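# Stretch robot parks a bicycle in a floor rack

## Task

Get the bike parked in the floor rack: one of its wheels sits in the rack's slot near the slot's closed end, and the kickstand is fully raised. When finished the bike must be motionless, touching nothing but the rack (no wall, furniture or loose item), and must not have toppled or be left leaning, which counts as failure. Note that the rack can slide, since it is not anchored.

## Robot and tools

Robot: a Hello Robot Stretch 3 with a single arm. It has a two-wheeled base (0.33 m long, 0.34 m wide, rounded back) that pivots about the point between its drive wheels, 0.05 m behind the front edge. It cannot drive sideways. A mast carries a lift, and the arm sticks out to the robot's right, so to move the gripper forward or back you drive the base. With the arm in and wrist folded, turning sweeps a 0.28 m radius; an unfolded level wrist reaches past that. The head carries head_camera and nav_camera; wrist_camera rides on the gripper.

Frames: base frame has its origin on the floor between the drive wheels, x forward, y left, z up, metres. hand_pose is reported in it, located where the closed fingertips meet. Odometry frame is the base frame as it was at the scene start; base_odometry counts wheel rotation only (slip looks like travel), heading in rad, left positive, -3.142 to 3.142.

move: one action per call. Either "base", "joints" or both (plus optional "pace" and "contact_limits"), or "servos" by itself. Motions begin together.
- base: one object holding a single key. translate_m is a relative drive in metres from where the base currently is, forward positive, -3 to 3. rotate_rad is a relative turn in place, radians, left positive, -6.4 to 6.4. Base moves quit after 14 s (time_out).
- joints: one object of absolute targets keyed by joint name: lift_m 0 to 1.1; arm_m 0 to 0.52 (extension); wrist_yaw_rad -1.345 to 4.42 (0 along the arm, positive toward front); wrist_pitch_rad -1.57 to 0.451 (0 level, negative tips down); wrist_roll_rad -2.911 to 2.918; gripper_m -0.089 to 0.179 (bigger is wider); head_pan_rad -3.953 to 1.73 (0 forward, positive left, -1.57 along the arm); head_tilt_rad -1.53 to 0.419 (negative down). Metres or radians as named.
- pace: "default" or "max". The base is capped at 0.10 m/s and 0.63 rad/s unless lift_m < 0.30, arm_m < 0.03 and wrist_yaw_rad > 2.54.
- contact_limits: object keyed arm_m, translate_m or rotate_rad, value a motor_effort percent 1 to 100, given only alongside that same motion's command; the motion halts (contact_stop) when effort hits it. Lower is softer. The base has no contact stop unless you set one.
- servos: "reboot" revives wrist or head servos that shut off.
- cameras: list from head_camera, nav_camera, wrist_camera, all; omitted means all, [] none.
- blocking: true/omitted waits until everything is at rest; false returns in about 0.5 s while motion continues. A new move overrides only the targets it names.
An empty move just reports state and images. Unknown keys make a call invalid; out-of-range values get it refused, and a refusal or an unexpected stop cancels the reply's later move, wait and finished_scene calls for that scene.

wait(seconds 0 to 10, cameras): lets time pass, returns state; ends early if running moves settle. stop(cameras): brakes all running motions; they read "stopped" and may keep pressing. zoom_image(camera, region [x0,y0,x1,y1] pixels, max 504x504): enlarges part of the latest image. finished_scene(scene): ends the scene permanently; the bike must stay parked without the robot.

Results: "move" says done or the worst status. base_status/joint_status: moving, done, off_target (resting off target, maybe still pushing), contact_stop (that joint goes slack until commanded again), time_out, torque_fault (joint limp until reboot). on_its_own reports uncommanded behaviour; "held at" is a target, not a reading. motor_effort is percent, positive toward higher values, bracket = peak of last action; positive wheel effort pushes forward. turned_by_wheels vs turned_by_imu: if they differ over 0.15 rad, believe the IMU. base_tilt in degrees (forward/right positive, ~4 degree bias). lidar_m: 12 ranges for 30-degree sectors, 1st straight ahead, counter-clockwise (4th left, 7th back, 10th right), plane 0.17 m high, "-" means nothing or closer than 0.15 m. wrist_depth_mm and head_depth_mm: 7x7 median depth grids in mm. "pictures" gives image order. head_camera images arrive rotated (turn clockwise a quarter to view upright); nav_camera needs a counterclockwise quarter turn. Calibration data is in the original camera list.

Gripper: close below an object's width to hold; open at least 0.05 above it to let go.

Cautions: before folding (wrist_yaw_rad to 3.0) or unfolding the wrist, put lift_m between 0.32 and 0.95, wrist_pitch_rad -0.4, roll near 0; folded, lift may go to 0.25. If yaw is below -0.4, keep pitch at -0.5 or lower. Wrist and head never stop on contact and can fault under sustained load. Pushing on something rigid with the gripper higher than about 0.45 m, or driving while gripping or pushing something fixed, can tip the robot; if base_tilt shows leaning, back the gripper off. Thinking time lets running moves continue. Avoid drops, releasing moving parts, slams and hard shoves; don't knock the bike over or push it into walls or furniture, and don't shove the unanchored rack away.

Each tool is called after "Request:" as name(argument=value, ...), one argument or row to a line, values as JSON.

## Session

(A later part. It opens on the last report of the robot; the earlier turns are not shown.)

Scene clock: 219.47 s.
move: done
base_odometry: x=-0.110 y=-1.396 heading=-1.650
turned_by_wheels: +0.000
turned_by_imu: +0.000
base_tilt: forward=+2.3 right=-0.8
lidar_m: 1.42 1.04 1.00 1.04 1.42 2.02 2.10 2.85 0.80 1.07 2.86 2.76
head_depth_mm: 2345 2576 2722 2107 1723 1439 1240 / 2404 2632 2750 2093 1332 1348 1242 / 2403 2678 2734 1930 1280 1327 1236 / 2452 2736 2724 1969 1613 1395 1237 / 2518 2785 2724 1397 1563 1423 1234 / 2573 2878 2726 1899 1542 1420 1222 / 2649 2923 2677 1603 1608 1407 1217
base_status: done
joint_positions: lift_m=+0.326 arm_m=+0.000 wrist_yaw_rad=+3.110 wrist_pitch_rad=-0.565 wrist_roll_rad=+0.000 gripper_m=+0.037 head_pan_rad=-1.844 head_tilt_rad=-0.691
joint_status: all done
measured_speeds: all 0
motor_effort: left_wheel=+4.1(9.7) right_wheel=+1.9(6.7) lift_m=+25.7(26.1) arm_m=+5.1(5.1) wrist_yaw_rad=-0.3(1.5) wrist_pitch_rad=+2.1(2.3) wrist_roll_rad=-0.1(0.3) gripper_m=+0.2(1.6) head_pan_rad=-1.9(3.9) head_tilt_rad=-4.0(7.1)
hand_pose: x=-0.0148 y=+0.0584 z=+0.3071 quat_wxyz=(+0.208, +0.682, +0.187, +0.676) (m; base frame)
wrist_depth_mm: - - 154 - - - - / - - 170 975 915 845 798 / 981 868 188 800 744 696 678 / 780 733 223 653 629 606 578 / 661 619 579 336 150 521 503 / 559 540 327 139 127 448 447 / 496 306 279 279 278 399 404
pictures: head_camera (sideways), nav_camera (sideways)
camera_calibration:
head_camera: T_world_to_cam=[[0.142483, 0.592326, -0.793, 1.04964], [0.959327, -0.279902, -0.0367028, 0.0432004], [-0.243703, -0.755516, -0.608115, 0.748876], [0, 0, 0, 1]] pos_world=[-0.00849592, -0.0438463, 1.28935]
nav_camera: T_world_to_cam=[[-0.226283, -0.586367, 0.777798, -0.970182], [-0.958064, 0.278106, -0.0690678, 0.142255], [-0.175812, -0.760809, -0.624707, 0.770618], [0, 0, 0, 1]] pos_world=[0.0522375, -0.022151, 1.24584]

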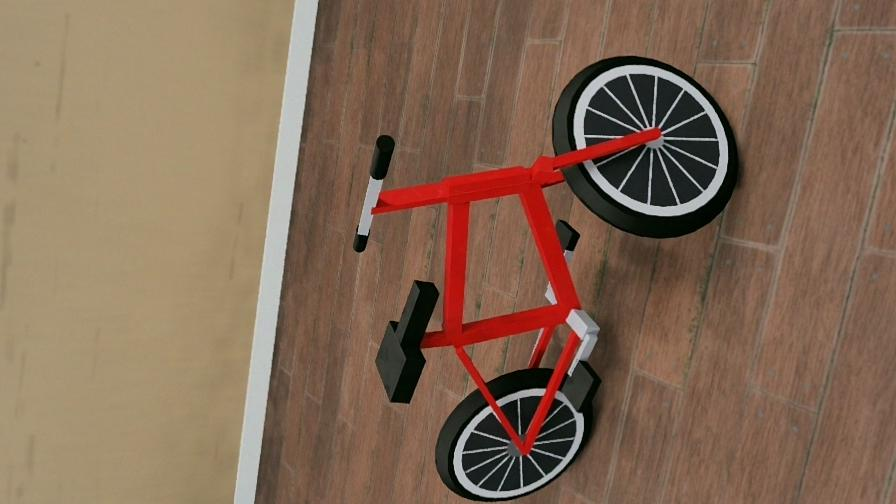

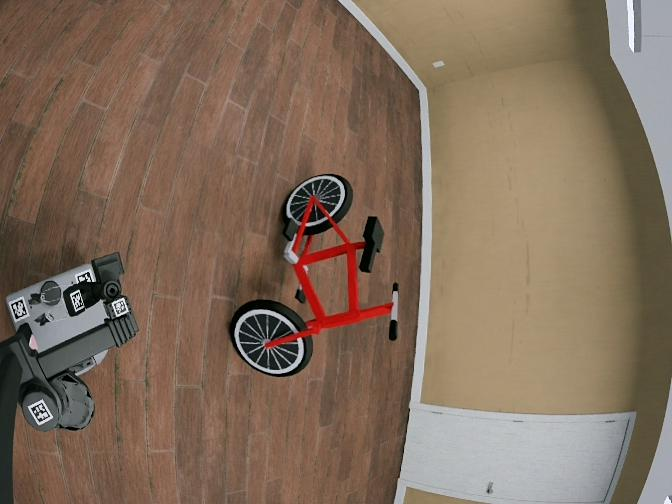

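Request:
move(
  joints={"lift_m": 0.8, "wrist_pitch_rad": -0.4},
  cameras=[],
)

Request:
move(
  joints={"wrist_yaw_rad": 0.0},
  cameras=[],
)

Request:
move(
  joints={"wrist_pitch_rad": -1.5, "lift_m": 0.9, "gripper_m": 0.179},
  base={"rotate_rad": -1.39},
  cameras=["wrist_camera","nav_camera"],
)

Scene clock: 307.37 s.
move: done
base_odometry: x=-0.110 y=-1.396 heading=-1.650
turned_by_wheels: +0.000
turned_by_imu: -0.002
base_tilt: forward=+2.3 right=-0.8
lidar_m: 1.42 1.04 1.00 1.04 1.42 2.02 2.10 2.86 0.80 1.07 2.87 2.75
head_depth_mm: 2323 2562 2730 2132 1721 1442 1291 / 2376 2654 2770 2122 1336 1357 - / 2436 2683 2760 1924 1276 1314 - / 2504 2732 2701 1973 1613 1404 - / 2523 2821 2692 1391 1579 1437 1282 / 2568 2885 2676 1862 1533 1419 1252 / 2613 2943 2665 1599 1588 1400 1222
base_status: not commanded
joint_positions: lift_m=+0.800 arm_m=+0.000 wrist_yaw_rad=+3.110 wrist_pitch_rad=-0.420 wrist_roll_rad=+0.000 gripper_m=+0.037 head_pan_rad=-1.844 head_tilt_rad=-0.691
joint_status: all done
measured_speeds: all 0
motor_effort: left_wheel=+4.2(4.4) right_wheel=+1.8(2.5) lift_m=+29.5(31.9) arm_m=+11.6(11.8) wrist_yaw_rad=+0.2(1.8) wrist_pitch_rad=+3.3(5.2) wrist_roll_rad=+0.0(0.3) gripper_m=+0.5(1.3) head_pan_rad=-2.1(3.2) head_tilt_rad=-4.2(5.4)
hand_pose: x=-0.0142 y=+0.0791 z=+0.8123 quat_wxyz=(+0.158, +0.693, +0.137, +0.689) (m; base frame)
wrist_depth_mm: - - 148 - - - - / - - 159 - - - - / - - 169 - - - - / - - 189 - - - - / - - 212 208 153 - - / - - - 134 127 - - / - - - 285 980 934 931
pictures: none
No camera images: "cameras" was empty.

Scene clock: 309.93 s.
move: done
base_odometry: x=-0.110 y=-1.396 heading=-1.650
turned_by_wheels: +0.000
turned_by_imu: -0.001
base_tilt: forward=+2.3 right=-0.8
lidar_m: 1.42 1.04 1.00 1.04 1.42 2.02 2.09 2.86 0.80 1.06 2.87 2.75
head_depth_mm: 2322 2524 2737 2125 1720 1440 1300 / 2354 2628 2763 2134 1333 1370 - / 2441 2686 2730 1970 1276 1312 - / 2470 2741 2727 1959 1612 1408 - / 2549 2815 2727 1394 1570 1363 372 / 2590 2879 2685 1877 1544 503 355 / 2636 2944 2660 1598 1602 1415 1218
base_status: not commanded
joint_positions: lift_m=+0.800 arm_m=+0.000 wrist_yaw_rad=+0.002 wrist_pitch_rad=-0.420 wrist_roll_rad=+0.000 gripper_m=+0.037 head_pan_rad=-1.844 head_tilt_rad=-0.691
joint_status: all done
measured_speeds: all 0
motor_effort: left_wheel=+4.1(4.4) right_wheel=+2.0(2.6) lift_m=+27.9(29.3) arm_m=+13.9(14.0) wrist_yaw_rad=-1.8(3.5) wrist_pitch_rad=+3.2(4.2) wrist_roll_rad=-0.1(0.3) gripper_m=+0.7(1.1) head_pan_rad=-3.0(3.0) head_tilt_rad=-4.6(5.0)
hand_pose: x=-0.0211 y=-0.3691 z=+0.8123 quat_wxyz=(+0.692, +0.148, -0.691, -0.147) (m; base frame)
wrist_depth_mm: - - - - - - - / - - - - - - - / - - - - - - - / - - - - - - - / - - - - 153 - - / - - - 134 126 121 810 / - - - - 986 96 878
pictures: none
No camera images: "cameras" was empty.

Scene clock: 313.23 s.
move: done
base_odometry: x=-0.110 y=-1.396 heading=-3.039
turned_by_wheels: -1.390
turned_by_imu: -1.382
base_tilt: forward=+2.3 right=-0.8
lidar_m: 1.12 2.78 2.36 1.22 1.01 1.00 1.11 1.77 2.02 2.24 0.89 0.80
head_depth_mm: 1704 1869 2041 2133 1762 - - / 1767 1944 2147 2121 1812 - - / 1820 2020 2258 2096 1755 - - / 1912 2108 2376 2086 1755 - - / 1957 2192 2404 2064 1685 - - / 2039 2293 2512 2066 1688 1477 310 / 2148 2418 2602 2054 1674 1419 1220
base_status: done
joint_positions: lift_m=+0.900 arm_m=+0.000 wrist_yaw_rad=+0.002 wrist_pitch_rad=-1.494 wrist_roll_rad=+0.000 gripper_m=+0.179 head_pan_rad=-1.845 head_tilt_rad=-0.691
joint_status: all done
measured_speeds: all 0
motor_effort: left_wheel=+6.0(10.5) right_wheel=-4.9(8.5) lift_m=+27.6(31.6) arm_m=+10.6(14.7) wrist_yaw_rad=-1.1(2.4) wrist_pitch_rad=-0.9(3.2) wrist_roll_rad=-0.1(0.3) gripper_m=+0.1(83.6) head_pan_rad=-2.4(2.7) head_tilt_rad=-4.1(4.9)
hand_pose: x=-0.0216 y=-0.1407 z=+0.7814 quat_wxyz=(+0.519, +0.481, -0.518, -0.480) (m; base frame)
wrist_depth_mm: - 952 961 920 916 913 908 / 984 971 961 948 943 928 918 / - - 966 971 961 952 946 / - - - 986 - 973 951 / - - - - - 973 132 / - 142 - - - - 112 / - 125 - - - - 999
pictures: nav_camera (sideways), wrist_camera
camera_calibration:
nav_camera: T_world_to_cam=[[-0.226474, -0.586489, 0.77765, -0.969988], [-0.957992, 0.278354, -0.0690657, 0.142252], [-0.175956, -0.760625, -0.624892, 0.770859], [0, 0, 0, 1]] pos_world=[0.0522357, -0.0221494, 1.24584]
wrist_camera: T_world_to_cam=[[-0.991649, 0.121795, -0.0423988, 0.0446753], [0.117627, 0.988986, 0.0898344, 0.103777], [0.0528732, 0.084097, -0.995054, 0.953626], [0, 0, 0, 1]] pos_world=[-0.0183258, -0.188272, 0.94148]

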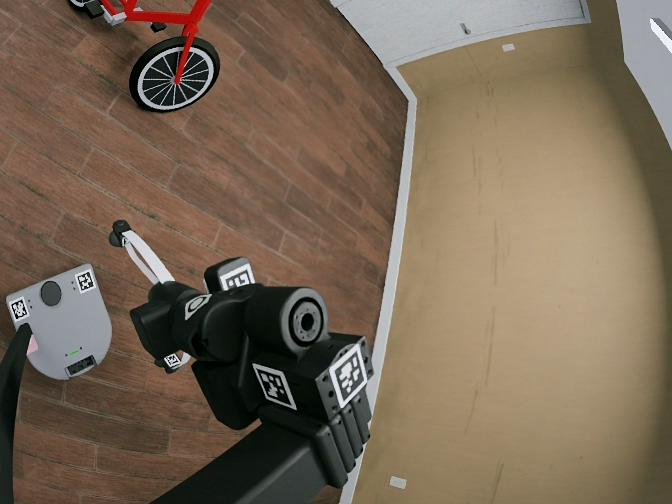

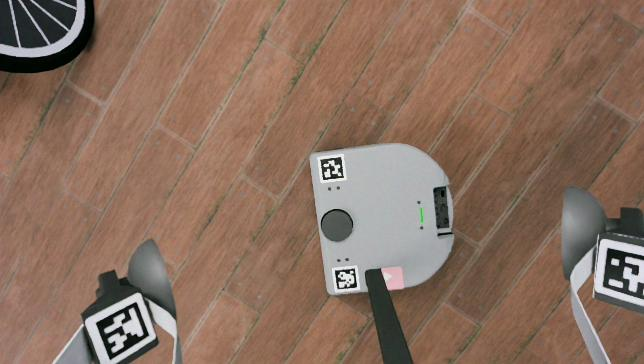

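Request:
move(
  base={"rotate_rad": -0.122},
  cameras=[],
)

Request:
move(
  base={"translate_m": 0.625},
  cameras=[],
)

Request:
move(
  base={"rotate_rad": 0.777},
  joints={"head_pan_rad": -1.57, "head_tilt_rad": -0.9},
)

Scene clock: 331.03 s.
move: done
base_odometry: x=-0.110 y=-1.396 heading=+3.122
turned_by_wheels: -0.122
turned_by_imu: -0.122
base_tilt: forward=+2.3 right=-0.8
lidar_m: 1.12 2.82 2.76 1.35 1.02 1.00 1.06 1.51 2.02 2.14 0.98 0.80
head_depth_mm: 1691 1869 2068 2122 1776 - - / 1721 1918 2150 2119 1791 - - / 1772 1947 2170 2118 1760 - - / 1818 2026 2249 2091 1750 - - / 1864 2082 2363 2083 1705 - - / 1920 2135 2396 2060 1684 1484 309 / 1943 2185 2441 2051 1672 1417 1221
base_status: done
joint_positions: lift_m=+0.900 arm_m=+0.000 wrist_yaw_rad=+0.002 wrist_pitch_rad=-1.494 wrist_roll_rad=+0.000 gripper_m=+0.179 head_pan_rad=-1.845 head_tilt_rad=-0.691
joint_status: not commanded
measured_speeds: all 0
motor_effort: left_wheel=+5.3(10.2) right_wheel=-4.5(8.2) lift_m=+23.7(24.8) arm_m=+1.1(3.6) wrist_yaw_rad=-1.1(3.0) wrist_pitch_rad=-1.6(1.7) wrist_roll_rad=-0.1(0.3) gripper_m=+0.2(1.4) head_pan_rad=-2.1(2.8) head_tilt_rad=-3.9(4.6)
hand_pose: x=-0.0216 y=-0.1406 z=+0.7814 quat_wxyz=(+0.519, +0.481, -0.518, -0.480) (m; base frame)
wrist_depth_mm: 953 955 954 933 924 909 899 / 999 968 962 954 931 925 927 / 986 - 985 972 948 939 941 / - 998 999 - - 967 954 / - - - - - 981 132 / - 142 - - - 992 112 / - 125 - - - - -
pictures: none
No camera images: "cameras" was empty.

Scene clock: 338.40 s.
move: done
base_odometry: x=-0.735 y=-1.383 heading=+3.122
turned_by_wheels: +0.000
turned_by_imu: +0.001
base_tilt: forward=+2.3 right=-0.8
lidar_m: 0.53 2.46 2.41 2.04 1.56 1.52 1.61 2.32 2.37 0.37 0.37 0.51
head_depth_mm: 1974 2181 2431 2103 1769 - - / 2019 2251 2471 2111 1813 - - / 2080 2301 2513 2095 1749 - - / 2131 2376 2565 2088 1743 - - / 2184 2447 2605 2079 1697 - - / 2262 2503 2661 2064 1687 1492 310 / 2331 2604 2657 2060 1677 1408 980
base_status: done
joint_positions: lift_m=+0.900 arm_m=+0.000 wrist_yaw_rad=+0.002 wrist_pitch_rad=-1.494 wrist_roll_rad=+0.000 gripper_m=+0.179 head_pan_rad=-1.845 head_tilt_rad=-0.691
joint_status: not commanded
measured_speeds: all 0
motor_effort: left_wheel=+5.3(10.4) right_wheel=+2.5(6.1) lift_m=+22.8(23.7) arm_m=-18.2(18.2) wrist_yaw_rad=-1.0(2.8) wrist_pitch_rad=-1.4(2.1) wrist_roll_rad=+0.0(0.3) gripper_m=+0.5(2.3) head_pan_rad=-2.3(3.0) head_tilt_rad=-3.8(5.2)
hand_pose: x=-0.0216 y=-0.1406 z=+0.7814 quat_wxyz=(+0.519, +0.481, -0.518, -0.480) (m; base frame)
wrist_depth_mm: 950 950 956 953 902 921 907 / 970 969 963 956 959 947 915 / 989 804 977 964 944 936 937 / 728 785 - 983 - 952 945 / 780 - - 994 - 988 132 / - 142 - - - - 112 / - 125 - - - - -
pictures: none
No camera images: "cameras" was empty.

Scene clock: 340.73 s.
move: done
base_odometry: x=-0.735 y=-1.383 heading=-2.384
turned_by_wheels: +0.777
turned_by_imu: +0.772
base_tilt: forward=+2.3 right=-0.8
lidar_m: 2.41 2.42 1.71 1.52 1.53 1.82 2.36 2.37 0.37 0.51 0.51 0.67
head_depth_mm: 2272 2487 2044 1757 - - 1129 / 2211 2417 2035 1743 - - 1108 / 2186 2390 2009 1617 - - - / 2126 2340 1994 1667 926 - - / 2076 2278 1995 1646 942 1082 1094 / 2041 2262 1969 1677 947 1122 973 / 1984 2214 1962 1670 896 1085 1133
base_status: done
joint_positions: lift_m=+0.900 arm_m=+0.000 wrist_yaw_rad=+0.002 wrist_pitch_rad=-1.494 wrist_roll_rad=+0.000 gripper_m=+0.179 head_pan_rad=-1.575 head_tilt_rad=-0.889
joint_status: all done
measured_speeds: all 0
motor_effort: left_wheel=-3.3(7.3) right_wheel=+6.7(11.0) lift_m=+23.1(23.2) arm_m=-19.3(20.0) wrist_yaw_rad=-1.5(3.0) wrist_pitch_rad=-0.8(1.8) wrist_roll_rad=+0.1(0.3) gripper_m=+0.4(1.6) head_pan_rad=+2.9(4.1) head_tilt_rad=-5.0(6.4)
hand_pose: x=-0.0216 y=-0.1406 z=+0.7814 quat_wxyz=(+0.519, +0.481, -0.518, -0.480) (m; base frame)
wrist_depth_mm: 969 736 948 938 923 919 904 / 990 989 735 973 931 933 928 / - 991 973 958 959 950 936 / 995 - - 993 - 952 951 / - - 1000 - - 989 132 / - 142 - - - 997 112 / - 125 - - - - -
pictures: head_camera (sideways), nav_camera (sideways), wrist_camera
camera_calibration:
head_camera: T_world_to_cam=[[-0.0194103, 0.752786, -0.657979, 0.874654], [0.99925, -0.00745082, -0.0380021, 0.0446388], [-0.0335099, -0.658223, -0.752077, 0.93484], [0, 0, 0, 1]] pos_world=[0.00369842, -0.0427613, 1.28027]
nav_camera: T_world_to_cam=[[-0.0629435, -0.765999, 0.639753, -0.791276], [-0.997459, 0.0268566, -0.0659808, 0.138459], [0.0333597, -0.642281, -0.765743, 0.952776], [0, 0, 0, 1]] pos_world=[0.0565171, 0.00211448, 1.24494]
wrist_camera: T_world_to_cam=[[-0.991649, 0.121801, -0.0423821, 0.0446581], [0.117627, 0.988974, 0.0899676, 0.103631], [0.052873, 0.084231, -0.995043, 0.95363], [0, 0, 0, 1]] pos_world=[-0.0183259, -0.188253, 0.941471]

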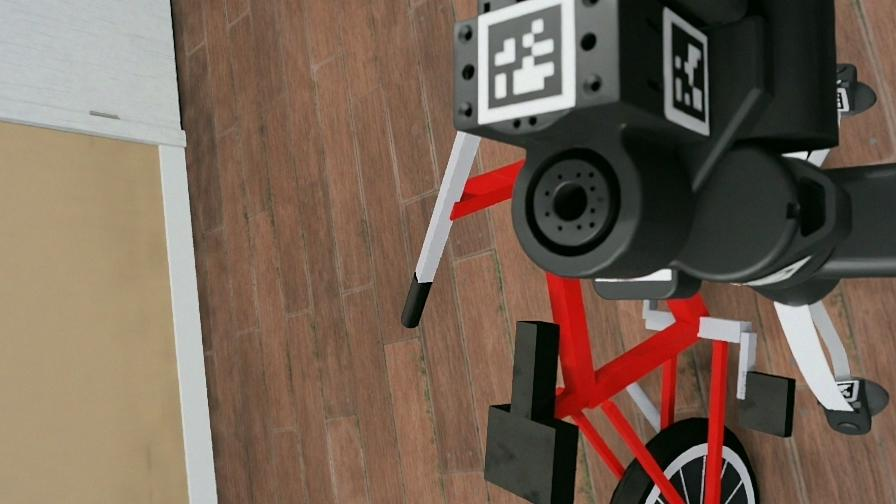

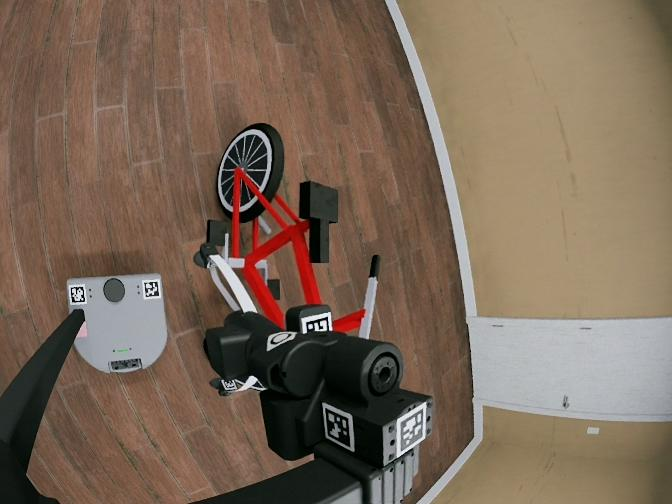

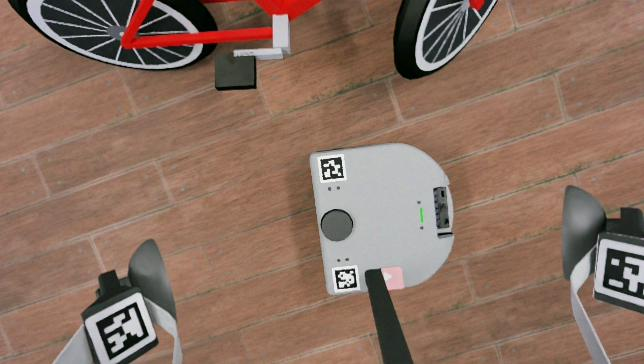

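Request:
move(
  joints={"wrist_roll_rad": 1.57, "arm_m": 0.3, "wrist_pitch_rad": -1.57},
)

Scene clock: 348.53 s.
move: done
base_odometry: x=-0.735 y=-1.383 heading=-2.384
turned_by_wheels: +0.000
turned_by_imu: -0.002
base_tilt: forward=+2.4 right=-0.8
lidar_m: 2.41 2.42 1.71 1.53 1.53 1.82 2.36 2.38 0.37 0.51 0.51 0.67
head_depth_mm: 2274 334 281 - 1463 1193 1160 / 2096 355 1879 1705 1465 1040 1120 / 384 404 480 1621 971 1254 1136 / 2067 407 457 1591 1201 1247 1147 / 2100 2280 1898 1644 1370 1119 1149 / 2034 2264 1980 1676 950 1131 1123 / 1992 2245 1956 1661 896 1090 1132
base_status: not commanded
joint_positions: lift_m=+0.900 arm_m=+0.300 wrist_yaw_rad=+0.000 wrist_pitch_rad=-1.549 wrist_roll_rad=+1.567 gripper_m=+0.179 head_pan_rad=-1.575 head_tilt_rad=-0.889
joint_status: all done
joint sent to its limit — wrist_pitch_rad, lower limit.
measured_speeds: all 0
motor_effort: left_wheel=-3.4(3.7) right_wheel=+6.6(7.0) lift_m=+23.5(23.7) arm_m=+19.9(21.7) wrist_yaw_rad=-0.4(2.1) wrist_pitch_rad=-1.3(2.8) wrist_roll_rad=+0.9(5.2) gripper_m=+0.8(1.9) head_pan_rad=+2.5(3.4) head_tilt_rad=-5.2(6.1)
hand_pose: x=-0.0215 y=-0.4262 z=+0.7820 quat_wxyz=(+0.002, +0.001, -0.715, -0.700) (m; base frame)
wrist_depth_mm: 942 925 588 567 911 - 891 / 971 950 422 935 924 - 750 / 1000 293 963 952 958 756 946 / - 996 - 792 985 965 960 / - - - 841 - - 132 / - 142 516 778 - - 112 / - 125 - 929 - - -
pictures: head_camera (sideways), nav_camera (sideways), wrist_camera
camera_calibration:
head_camera: T_world_to_cam=[[-0.0194175, 0.752959, -0.657781, 0.874395], [0.99925, -0.00743021, -0.0380029, 0.0446398], [-0.0335021, -0.658025, -0.75225, 0.935066], [0, 0, 0, 1]] pos_world=[0.0036989, -0.0427556, 1.28026]
nav_camera: T_world_to_cam=[[-0.0629361, -0.766168, 0.639551, -0.791013], [-0.99746, 0.0268634, -0.065975, 0.138451], [0.0333674, -0.642078, -0.765912, 0.952996], [0, 0, 0, 1]] pos_world=[0.0565171, 0.00213001, 1.24494]
wrist_camera: T_world_to_cam=[[0.122454, 0.990969, -0.0546461, 0.483571], [0.979643, -0.111863, 0.166691, -0.124609], [0.159073, -0.0739457, -0.984494, 0.904925], [0, 0, 0, 1]] pos_world=[-0.0810916, -0.426227, 0.93809]

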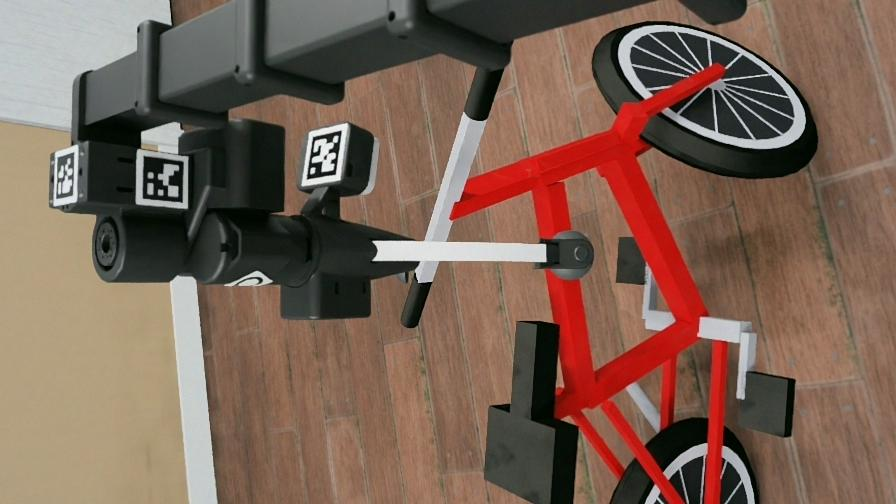

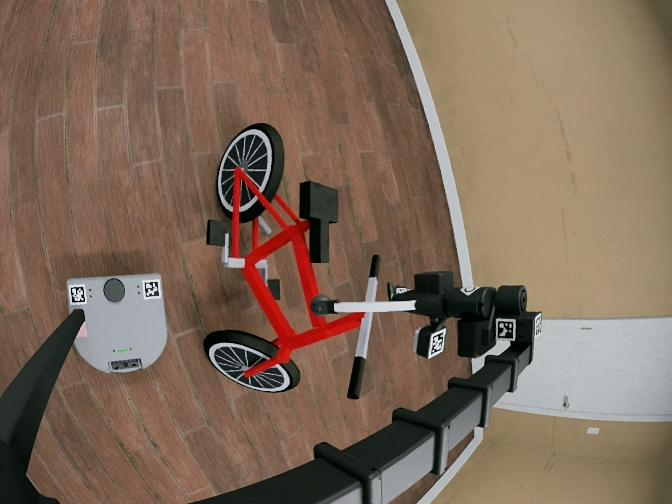

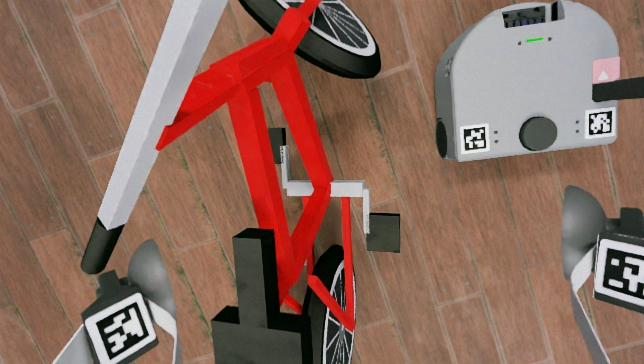

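Request:
move(
  joints={"lift_m": 1.0},
  cameras=[],
)

Request:
move(
  base={"translate_m": 0.13},
  joints={"arm_m": 0.38},
  cameras=["wrist_camera", "head_camera"],
)

Scene clock: 393.27 s.
move: done
base_odometry: x=-0.735 y=-1.383 heading=-2.384
turned_by_wheels: +0.000
turned_by_imu: -0.001
base_tilt: forward=+2.3 right=-0.8
lidar_m: 2.41 2.43 1.71 1.52 1.53 1.83 2.37 2.37 0.37 0.51 0.51 0.67
head_depth_mm: 2289 2500 2036 1709 1481 1198 1161 / 343 2332 2011 1716 1469 1037 1120 / 336 421 2015 1626 972 1249 1138 / 340 385 447 484 1407 1242 1155 / 2087 2228 1991 1652 1374 1124 1137 / 2035 2275 1963 1677 942 1127 1122 / 1988 2229 1961 1665 894 1080 1130
base_status: not commanded
joint_positions: lift_m=+1.000 arm_m=+0.300 wrist_yaw_rad=+0.000 wrist_pitch_rad=-1.549 wrist_roll_rad=+1.567 gripper_m=+0.179 head_pan_rad=-1.575 head_tilt_rad=-0.889
joint_status: all done
measured_speeds: all 0
motor_effort: left_wheel=-3.4(3.7) right_wheel=+6.7(6.9) lift_m=+29.6(31.4) arm_m=+18.9(19.5) wrist_yaw_rad=+0.4(1.6) wrist_pitch_rad=-1.7(2.1) wrist_roll_rad=+1.0(1.2) gripper_m=-0.6(1.4) head_pan_rad=+2.8(3.4) head_tilt_rad=-4.9(5.8)
hand_pose: x=-0.0215 y=-0.4262 z=+0.8820 quat_wxyz=(+0.002, +0.001, -0.715, -0.700) (m; base frame)
wrist_depth_mm: - - 705 875 - 989 984 / - - 352 745 - - 867 / - - 543 - - 876 - / - - - 900 - - - / - - - 897 - - 132 / - 142 - 876 - - 112 / - 125 - - - - -
pictures: none
No camera images: "cameras" was empty.

Scene clock: 395.67 s.
move: done
base_odometry: x=-0.830 y=-1.473 heading=-2.384
turned_by_wheels: +0.000
turned_by_imu: -0.001
base_tilt: forward=+2.3 right=-0.8
lidar_m: 2.28 2.29 1.75 1.55 1.55 1.85 2.49 0.46 0.44 0.46 0.47 2.57
head_depth_mm: 2328 2467 2057 1719 1056 1024 1125 / 2204 2394 2016 1637 1032 1272 1151 / 454 2315 2007 1655 1420 1244 1155 / 414 464 1926 1621 961 1086 1150 / 2027 2318 1992 1678 926 1141 1126 / 2009 2259 1949 1677 1396 1093 1135 / 1974 2208 1952 1655 1442 1098 1134
base_status: done
joint_positions: lift_m=+1.000 arm_m=+0.380 wrist_yaw_rad=+0.000 wrist_pitch_rad=-1.549 wrist_roll_rad=+1.567 gripper_m=+0.179 head_pan_rad=-1.575 head_tilt_rad=-0.889
joint_status: all done
measured_speeds: all 0
motor_effort: left_wheel=+1.0(5.8) right_wheel=+5.2(10.6) lift_m=+29.0(29.6) arm_m=+19.5(21.6) wrist_yaw_rad=+0.1(1.2) wrist_pitch_rad=-0.9(2.1) wrist_roll_rad=+1.0(1.3) gripper_m=+0.6(1.8) head_pan_rad=+3.0(3.2) head_tilt_rad=-4.8(6.2)
hand_pose: x=-0.0215 y=-0.5062 z=+0.8820 quat_wxyz=(+0.002, +0.001, -0.715, -0.700) (m; base frame)
wrist_depth_mm: - - - 659 - 983 989 / - - - 756 - - 852 / - - - 824 - 884 - / - - - 537 - - - / - - - 565 - - 132 / - 142 - - - - 112 / - 125 - - - - -
pictures: head_camera (sideways), wrist_camera
camera_calibration:
head_camera: T_world_to_cam=[[-0.0194244, 0.752959, -0.657781, 0.874395], [0.99925, -0.00742103, -0.0380029, 0.0446398], [-0.033496, -0.658025, -0.75225, 0.935066], [0, 0, 0, 1]] pos_world=[0.00369929, -0.0427556, 1.28026]
wrist_camera: T_world_to_cam=[[0.12246, 0.990968, -0.054646, 0.568313], [0.979642, -0.111869, 0.166691, -0.150231], [0.159073, -0.0739467, -0.984494, 0.997459], [0, 0, 0, 1]] pos_world=[-0.0810916, -0.506227, 1.03809]

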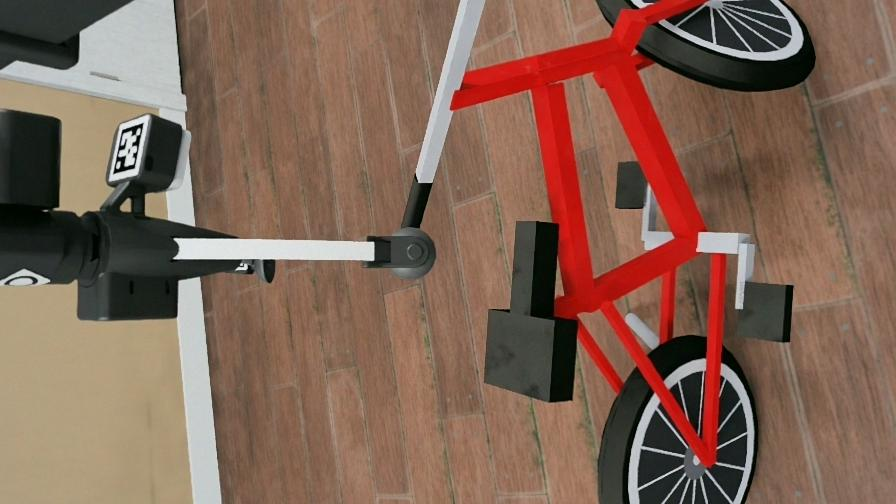

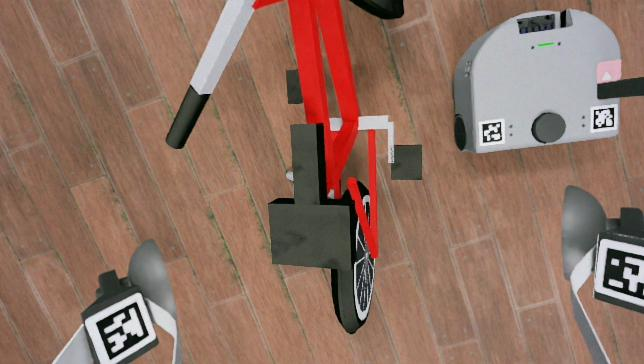

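Request:
move(
  base={"translate_m": 0.106},
  joints={"arm_m": 0.451, "wrist_roll_rad": 1.70},
  cameras=[],
)

Request:
move(
  joints={"lift_m": 0.8},
  cameras=["wrist_camera", "head_camera"],
)

Scene clock: 423.73 s.
move: done
base_odometry: x=-0.907 y=-1.546 heading=-2.385
turned_by_wheels: +0.000
turned_by_imu: -0.001
base_tilt: forward=+2.3 right=-0.8
lidar_m: 2.18 2.19 1.77 1.57 1.58 1.88 2.60 0.52 0.53 0.45 0.48 2.45
head_depth_mm: 2306 2430 2029 1673 1030 1277 1149 / 2180 2397 2006 1670 1415 1249 1155 / 509 2357 2018 1704 962 1091 1158 / 481 2228 1894 1682 937 1218 1133 / 1952 2302 1976 1675 1421 1075 1145 / 2004 2219 1968 1661 1452 1102 1139 / 1962 2189 1965 1655 1443 1118 1132
base_status: done
joint_positions: lift_m=+1.000 arm_m=+0.451 wrist_yaw_rad=+0.000 wrist_pitch_rad=-1.549 wrist_roll_rad=+1.696 gripper_m=+0.179 head_pan_rad=-1.575 head_tilt_rad=-0.889
joint_status: all done
measured_speeds: all 0
motor_effort: left_wheel=+1.5(6.5) right_wheel=+5.5(10.7) lift_m=+28.2(28.8) arm_m=+18.3(21.1) wrist_yaw_rad=+0.4(1.5) wrist_pitch_rad=-1.6(2.1) wrist_roll_rad=+1.3(5.4) gripper_m=+0.9(1.6) head_pan_rad=+2.9(3.3) head_tilt_rad=-5.5(5.8)
hand_pose: x=-0.0215 y=-0.5772 z=+0.8820 quat_wxyz=(-0.044, -0.044, -0.713, -0.698) (m; base frame)
wrist_depth_mm: - - - 718 - 997 - / - - - 795 - - 848 / - - - - - - - / - - - - - - - / - - - - - - 132 / - 142 - - - - 112 / - 125 - - - - -
pictures: none
No camera images: "cameras" was empty.

Scene clock: 426.40 s.
move: done
base_odometry: x=-0.907 y=-1.546 heading=-2.385
turned_by_wheels: +0.000
turned_by_imu: -0.001
base_tilt: forward=+2.3 right=-0.8
lidar_m: 2.18 2.19 1.77 1.57 1.58 1.88 2.60 0.52 0.54 0.45 0.48 2.45
head_depth_mm: 2222 2416 2027 376 301 - - / 2191 2356 419 367 340 1225 1153 / 2124 557 1855 1693 964 1094 1148 / 2073 577 649 1661 935 1220 1131 / 2040 2286 1930 1671 1431 1079 1143 / 1983 2236 1982 1679 1449 1112 1132 / 1945 2175 1974 1671 1445 1117 1132
base_status: not commanded
joint_positions: lift_m=+0.800 arm_m=+0.451 wrist_yaw_rad=+0.000 wrist_pitch_rad=-1.549 wrist_roll_rad=+1.696 gripper_m=+0.179 head_pan_rad=-1.575 head_tilt_rad=-0.889
joint_status: all done
measured_speeds: all 0
motor_effort: left_wheel=+1.4(1.8) right_wheel=+5.3(6.1) lift_m=+22.3(27.7) arm_m=+13.3(18.7) wrist_yaw_rad=+0.0(1.2) wrist_pitch_rad=-1.5(2.1) wrist_roll_rad=+1.5(1.5) gripper_m=+0.5(2.0) head_pan_rad=+2.9(3.2) head_tilt_rad=-4.7(6.0)
hand_pose: x=-0.0215 y=-0.5772 z=+0.6820 quat_wxyz=(-0.044, -0.044, -0.713, -0.698) (m; base frame)
wrist_depth_mm: 835 824 819 293 805 800 - / 867 850 858 301 818 813 - / 889 874 873 312 834 842 844 / 910 909 893 - 857 859 848 / 932 940 929 915 894 896 132 / 965 142 950 941 912 907 112 / 999 125 964 974 947 941 929
pictures: head_camera (sideways), wrist_camera
camera_calibration:
head_camera: T_world_to_cam=[[-0.0194263, 0.752959, -0.65778, 0.874395], [0.99925, -0.00741841, -0.0380029, 0.0446398], [-0.0334943, -0.658025, -0.75225, 0.935066], [0, 0, 0, 1]] pos_world=[0.0036994, -0.0427556, 1.28026]
wrist_camera: T_world_to_cam=[[0.249153, 0.966944, -0.0542404, 0.616317], [0.956637, -0.236997, 0.169348, -0.199386], [0.150895, -0.0940817, -0.984063, 0.783218], [0, 0, 0, 1]] pos_world=[-0.0810008, -0.569511, 0.837931]

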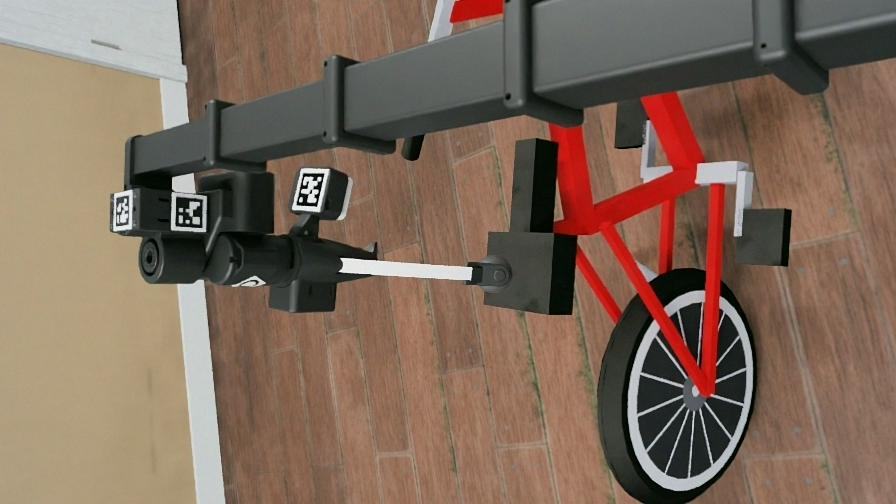

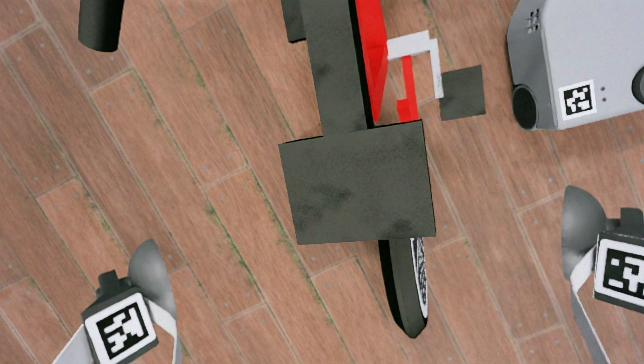

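Request:
move(
  joints={"lift_m": 0.7, "arm_m": 0.445},
  cameras=["wrist_camera", "head_camera"],
)

Scene clock: 439.13 s.
move: done
base_odometry: x=-0.907 y=-1.546 heading=-2.385
turned_by_wheels: +0.000
turned_by_imu: -0.001
base_tilt: forward=+2.3 right=-0.8
lidar_m: 2.18 2.19 1.77 1.57 1.57 1.88 2.60 0.52 0.54 0.45 0.48 2.45
head_depth_mm: 2221 2452 2027 1670 986 1014 319 / 2174 2392 1997 507 418 372 338 / 2132 2395 617 731 962 1077 1153 / 2091 2302 655 935 940 1226 1131 / 2051 2265 1998 1647 1437 1079 1139 / 1995 2211 1981 1674 1441 1111 1141 / 1949 2192 1979 1653 1435 1116 1133
base_status: not commanded
joint_positions: lift_m=+0.700 arm_m=+0.445 wrist_yaw_rad=+0.000 wrist_pitch_rad=-1.549 wrist_roll_rad=+1.696 gripper_m=+0.179 head_pan_rad=-1.575 head_tilt_rad=-0.889
joint_status: all done
measured_speeds: all 0
motor_effort: left_wheel=+1.3(1.8) right_wheel=+5.7(6.1) lift_m=+23.1(23.7) arm_m=-18.8(20.8) wrist_yaw_rad=+1.0(1.2) wrist_pitch_rad=-1.8(2.1) wrist_roll_rad=+1.2(1.4) gripper_m=+0.9(1.6) head_pan_rad=+2.4(3.3) head_tilt_rad=-5.6(6.2)
hand_pose: x=-0.0215 y=-0.5712 z=+0.5820 quat_wxyz=(-0.044, -0.044, -0.713, -0.698) (m; base frame)
wrist_depth_mm: 730 724 729 197 498 699 - / 766 740 748 200 514 495 - / 779 778 752 207 201 738 743 / 800 783 785 217 199 754 756 / 834 810 794 223 206 768 132 / 845 142 819 233 214 809 112 / 860 125 863 840 819 824 823
pictures: head_camera (sideways), wrist_camera
camera_calibration:
head_camera: T_world_to_cam=[[-0.0194262, 0.75296, -0.65778, 0.874394], [0.99925, -0.00741861, -0.0380029, 0.0446398], [-0.0334944, -0.658025, -0.752251, 0.935067], [0, 0, 0, 1]] pos_world=[0.00369939, -0.0427556, 1.28026]
wrist_camera: T_world_to_cam=[[0.249152, 0.966944, -0.0542402, 0.605086], [0.956637, -0.236997, 0.169347, -0.181027], [0.150895, -0.0940815, -0.984063, 0.685373], [0, 0, 0, 1]] pos_world=[-0.0810008, -0.563506, 0.737926]

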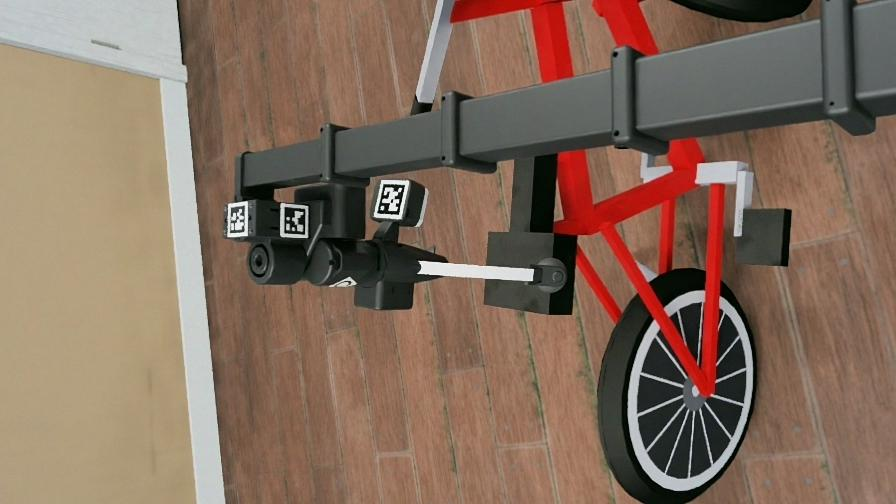

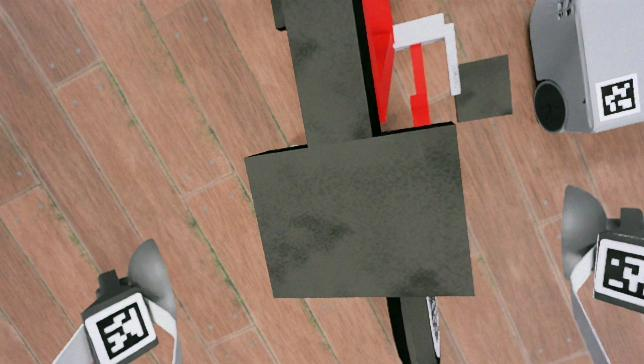

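Request:
move(
  joints={"lift_m": 0.645, "arm_m": 0.438},
  cameras=["wrist_camera", "head_camera"],
)

Scene clock: 447.53 s.
move: done
base_odometry: x=-0.907 y=-1.546 heading=-2.385
turned_by_wheels: +0.000
turned_by_imu: -0.001
base_tilt: forward=+2.3 right=-0.8
lidar_m: 2.18 2.18 1.77 1.57 1.58 1.88 2.60 0.52 0.53 0.45 0.48 2.45
head_depth_mm: 2210 2435 2052 1676 1031 1283 1107 / 2195 2425 2038 1632 500 421 378 / 2122 2359 690 597 941 1070 1154 / 2097 2324 687 764 907 1224 1124 / 2035 2273 1975 1642 1421 1075 1139 / 1982 2244 1967 1665 1444 1106 1136 / 1957 2198 1976 1642 1444 1114 1137
base_status: not commanded
joint_positions: lift_m=+0.645 arm_m=+0.438 wrist_yaw_rad=+0.000 wrist_pitch_rad=-1.549 wrist_roll_rad=+1.696 gripper_m=+0.179 head_pan_rad=-1.575 head_tilt_rad=-0.889
joint_status: all done
measured_speeds: all 0
motor_effort: left_wheel=+1.7(1.7) right_wheel=+5.4(6.0) lift_m=+22.7(24.1) arm_m=-18.7(20.7) wrist_yaw_rad=-0.3(1.6) wrist_pitch_rad=-1.9(2.1) wrist_roll_rad=+1.3(1.4) gripper_m=+0.6(1.4) head_pan_rad=+2.6(3.4) head_tilt_rad=-5.6(5.7)
hand_pose: x=-0.0215 y=-0.5642 z=+0.5270 quat_wxyz=(-0.044, -0.044, -0.713, -0.698) (m; base frame)
wrist_depth_mm: 678 678 657 143 442 650 - / 701 690 681 148 463 439 - / 717 710 706 150 171 678 677 / 733 725 168 156 144 692 685 / 764 750 174 160 149 143 132 / 787 142 181 169 154 148 112 / 801 125 784 176 159 153 750
pictures: head_camera (sideways), wrist_camera
camera_calibration:
head_camera: T_world_to_cam=[[-0.0194263, 0.75296, -0.65778, 0.874394], [0.99925, -0.00741849, -0.0380029, 0.0446398], [-0.0334944, -0.658025, -0.752251, 0.935067], [0, 0, 0, 1]] pos_world=[0.0036994, -0.0427556, 1.28026]
wrist_camera: T_world_to_cam=[[0.249152, 0.966944, -0.0542404, 0.595334], [0.956637, -0.236997, 0.169348, -0.170054], [0.150895, -0.0940816, -0.984063, 0.631912], [0, 0, 0, 1]] pos_world=[-0.0810008, -0.556506, 0.682931]

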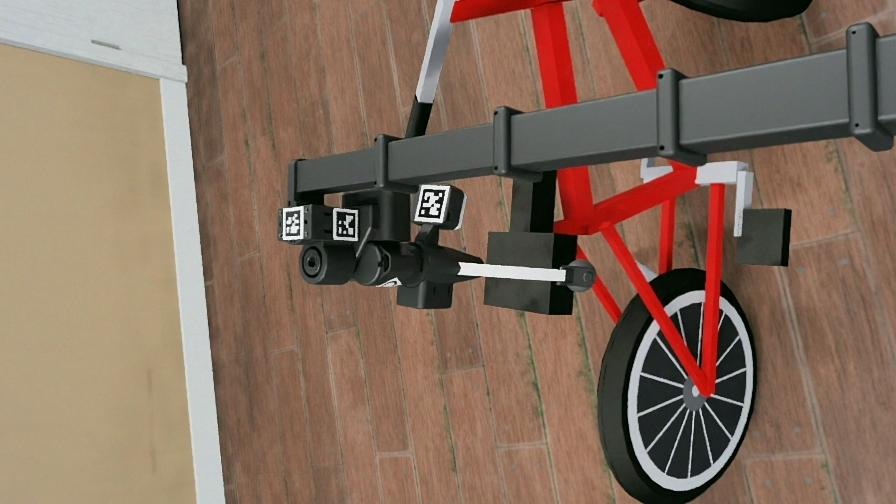

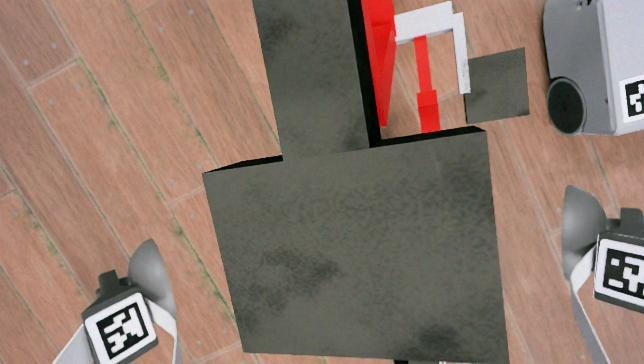

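Request:
move(
  joints={"lift_m": 0.62, "arm_m": 0.436},
  cameras=["wrist_camera"],
)

Request:
move(
  joints={"gripper_m": 0.07},
  cameras=["wrist_camera", "head_camera", "nav_camera"],
)

Scene clock: 462.03 s.
move: done
base_odometry: x=-0.907 y=-1.546 heading=-2.385
turned_by_wheels: +0.000
turned_by_imu: -0.001
base_tilt: forward=+2.4 right=-0.8
lidar_m: 2.18 2.19 1.77 1.57 1.58 1.88 2.60 0.52 0.54 0.45 0.48 2.46
head_depth_mm: 2236 2463 2039 1670 1031 1278 1145 / 2159 2408 2036 1660 924 445 398 / 2145 2353 1934 635 903 1057 1154 / 2095 2307 713 774 907 1221 1131 / 2045 2277 1981 1677 1425 1081 1144 / 1997 2257 1975 1664 1453 1111 1134 / 1948 2196 1955 1668 1433 1117 1133
base_status: not commanded
joint_positions: lift_m=+0.620 arm_m=+0.436 wrist_yaw_rad=+0.000 wrist_pitch_rad=-1.549 wrist_roll_rad=+1.696 gripper_m=+0.179 head_pan_rad=-1.575 head_tilt_rad=-0.889
joint_status: all done
measured_speeds: all 0
motor_effort: left_wheel=+1.5(1.7) right_wheel=+5.9(5.9) lift_m=+22.2(23.8) arm_m=-19.3(20.5) wrist_yaw_rad=+0.1(1.6) wrist_pitch_rad=-1.9(1.9) wrist_roll_rad=+1.3(1.4) gripper_m=+1.4(1.4) head_pan_rad=+2.3(3.1) head_tilt_rad=-5.5(5.8)
hand_pose: x=-0.0215 y=-0.5622 z=+0.5020 quat_wxyz=(-0.044, -0.044, -0.713, -0.698) (m; base frame)
wrist_depth_mm: 654 648 125 118 414 624 - / 670 666 130 121 636 412 - / 686 676 672 126 214 639 649 / 705 704 142 129 119 115 669 / 730 722 145 133 123 115 132 / 743 141 151 140 127 122 113 / 762 123 155 144 131 125 727
pictures: wrist_camera
camera_calibration:
wrist_camera: T_world_to_cam=[[0.249152, 0.966944, -0.0542404, 0.592044], [0.956637, -0.236997, 0.169347, -0.165346], [0.150895, -0.0940816, -0.984063, 0.607496], [0, 0, 0, 1]] pos_world=[-0.0810008, -0.554506, 0.657928]

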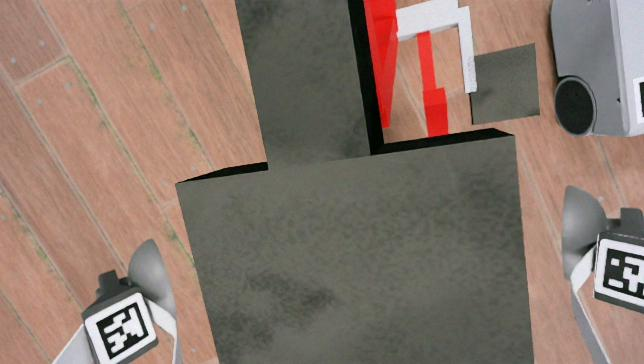

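Scene clock: 463.67 s.
move: done
base_odometry: x=-0.907 y=-1.546 heading=-2.385
turned_by_wheels: +0.000
turned_by_imu: +0.000
base_tilt: forward=+2.3 right=-0.8
lidar_m: 2.18 2.18 1.77 1.58 1.57 1.89 2.59 0.52 0.53 0.45 0.48 2.45
head_depth_mm: 2222 2424 2040 1672 1020 1276 1142 / 2175 2390 2022 1669 921 446 398 / 2147 2362 1917 635 900 1070 1147 / 2071 2327 714 774 909 1224 1136 / 2048 2268 1990 1672 1429 1078 1141 / 1984 2227 1971 1666 1450 1084 1142 / 1954 2192 1963 1667 1449 1115 1137
base_status: not commanded
joint_positions: lift_m=+0.620 arm_m=+0.436 wrist_yaw_rad=+0.000 wrist_pitch_rad=-1.557 wrist_roll_rad=+1.696 gripper_m=+0.071 head_pan_rad=-1.575 head_tilt_rad=-0.889
joint_status: all done
measured_speeds: all 0
motor_effort: left_wheel=+1.7(1.7) right_wheel=+5.2(5.9) lift_m=+22.6(22.9) arm_m=-8.9(19.7) wrist_yaw_rad=+0.4(1.5) wrist_pitch_rad=-0.1(2.1) wrist_roll_rad=+1.2(1.4) gripper_m=-26.8(97.0) head_pan_rad=+2.7(3.6) head_tilt_rad=-5.1(6.0)
hand_pose: x=-0.0215 y=-0.5601 z=+0.5022 quat_wxyz=(-0.044, -0.044, -0.710, -0.701) (m; base frame)
wrist_depth_mm: 652 645 124 119 416 626 - / 667 664 129 121 441 412 - / 693 680 674 126 222 649 661 / 708 696 141 128 119 116 670 / 731 721 145 134 123 130 681 / 742 733 147 139 127 122 114 / 764 118 153 145 131 124 730
pictures: head_camera (sideways), nav_camera (sideways), wrist_camera
camera_calibration:
head_camera: T_world_to_cam=[[-0.0194263, 0.75296, -0.65778, 0.874394], [0.99925, -0.00741849, -0.0380029, 0.0446398], [-0.0334944, -0.658025, -0.752251, 0.935067], [0, 0, 0, 1]] pos_world=[0.0036994, -0.0427556, 1.28026]
nav_camera: T_world_to_cam=[[-0.0629272, -0.76617, 0.63955, -0.791012], [-0.99746, 0.0268518, -0.065975, 0.138451], [0.0333749, -0.642077, -0.765913, 0.952997], [0, 0, 0, 1]] pos_world=[0.0565171, 0.00213066, 1.24494]
wrist_camera: T_world_to_cam=[[0.248853, 0.967427, -0.0464434, 0.586374], [0.956711, -0.238059, 0.167431, -0.1645], [0.150921, -0.0860986, -0.984789, 0.612686], [0, 0, 0, 1]] pos_world=[-0.0810089, -0.553684, 0.658143]

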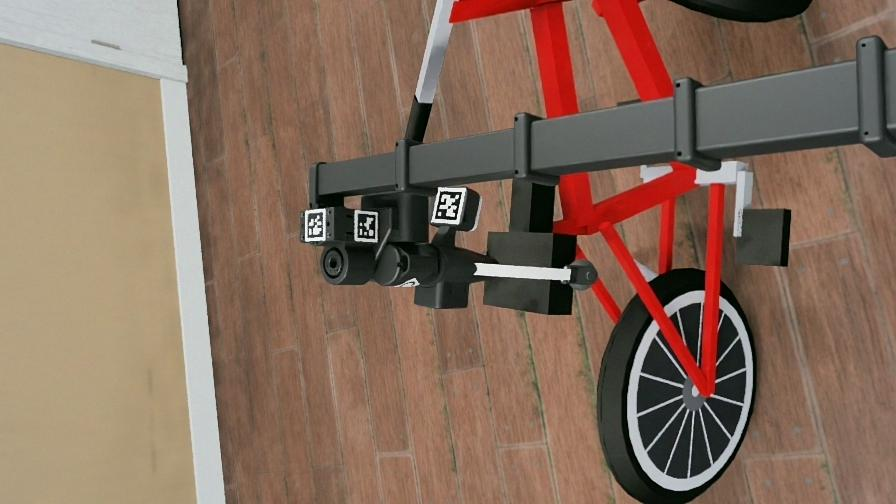

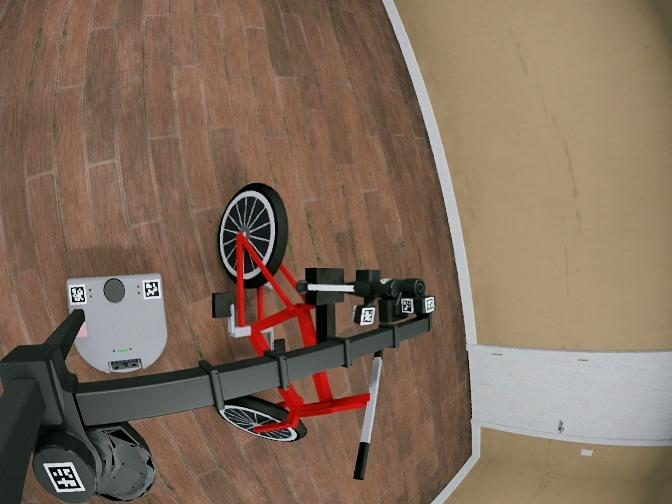

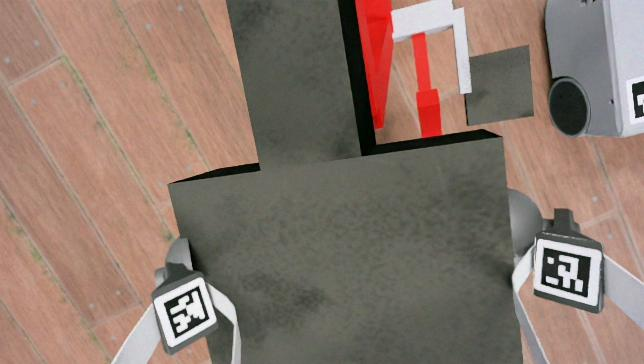

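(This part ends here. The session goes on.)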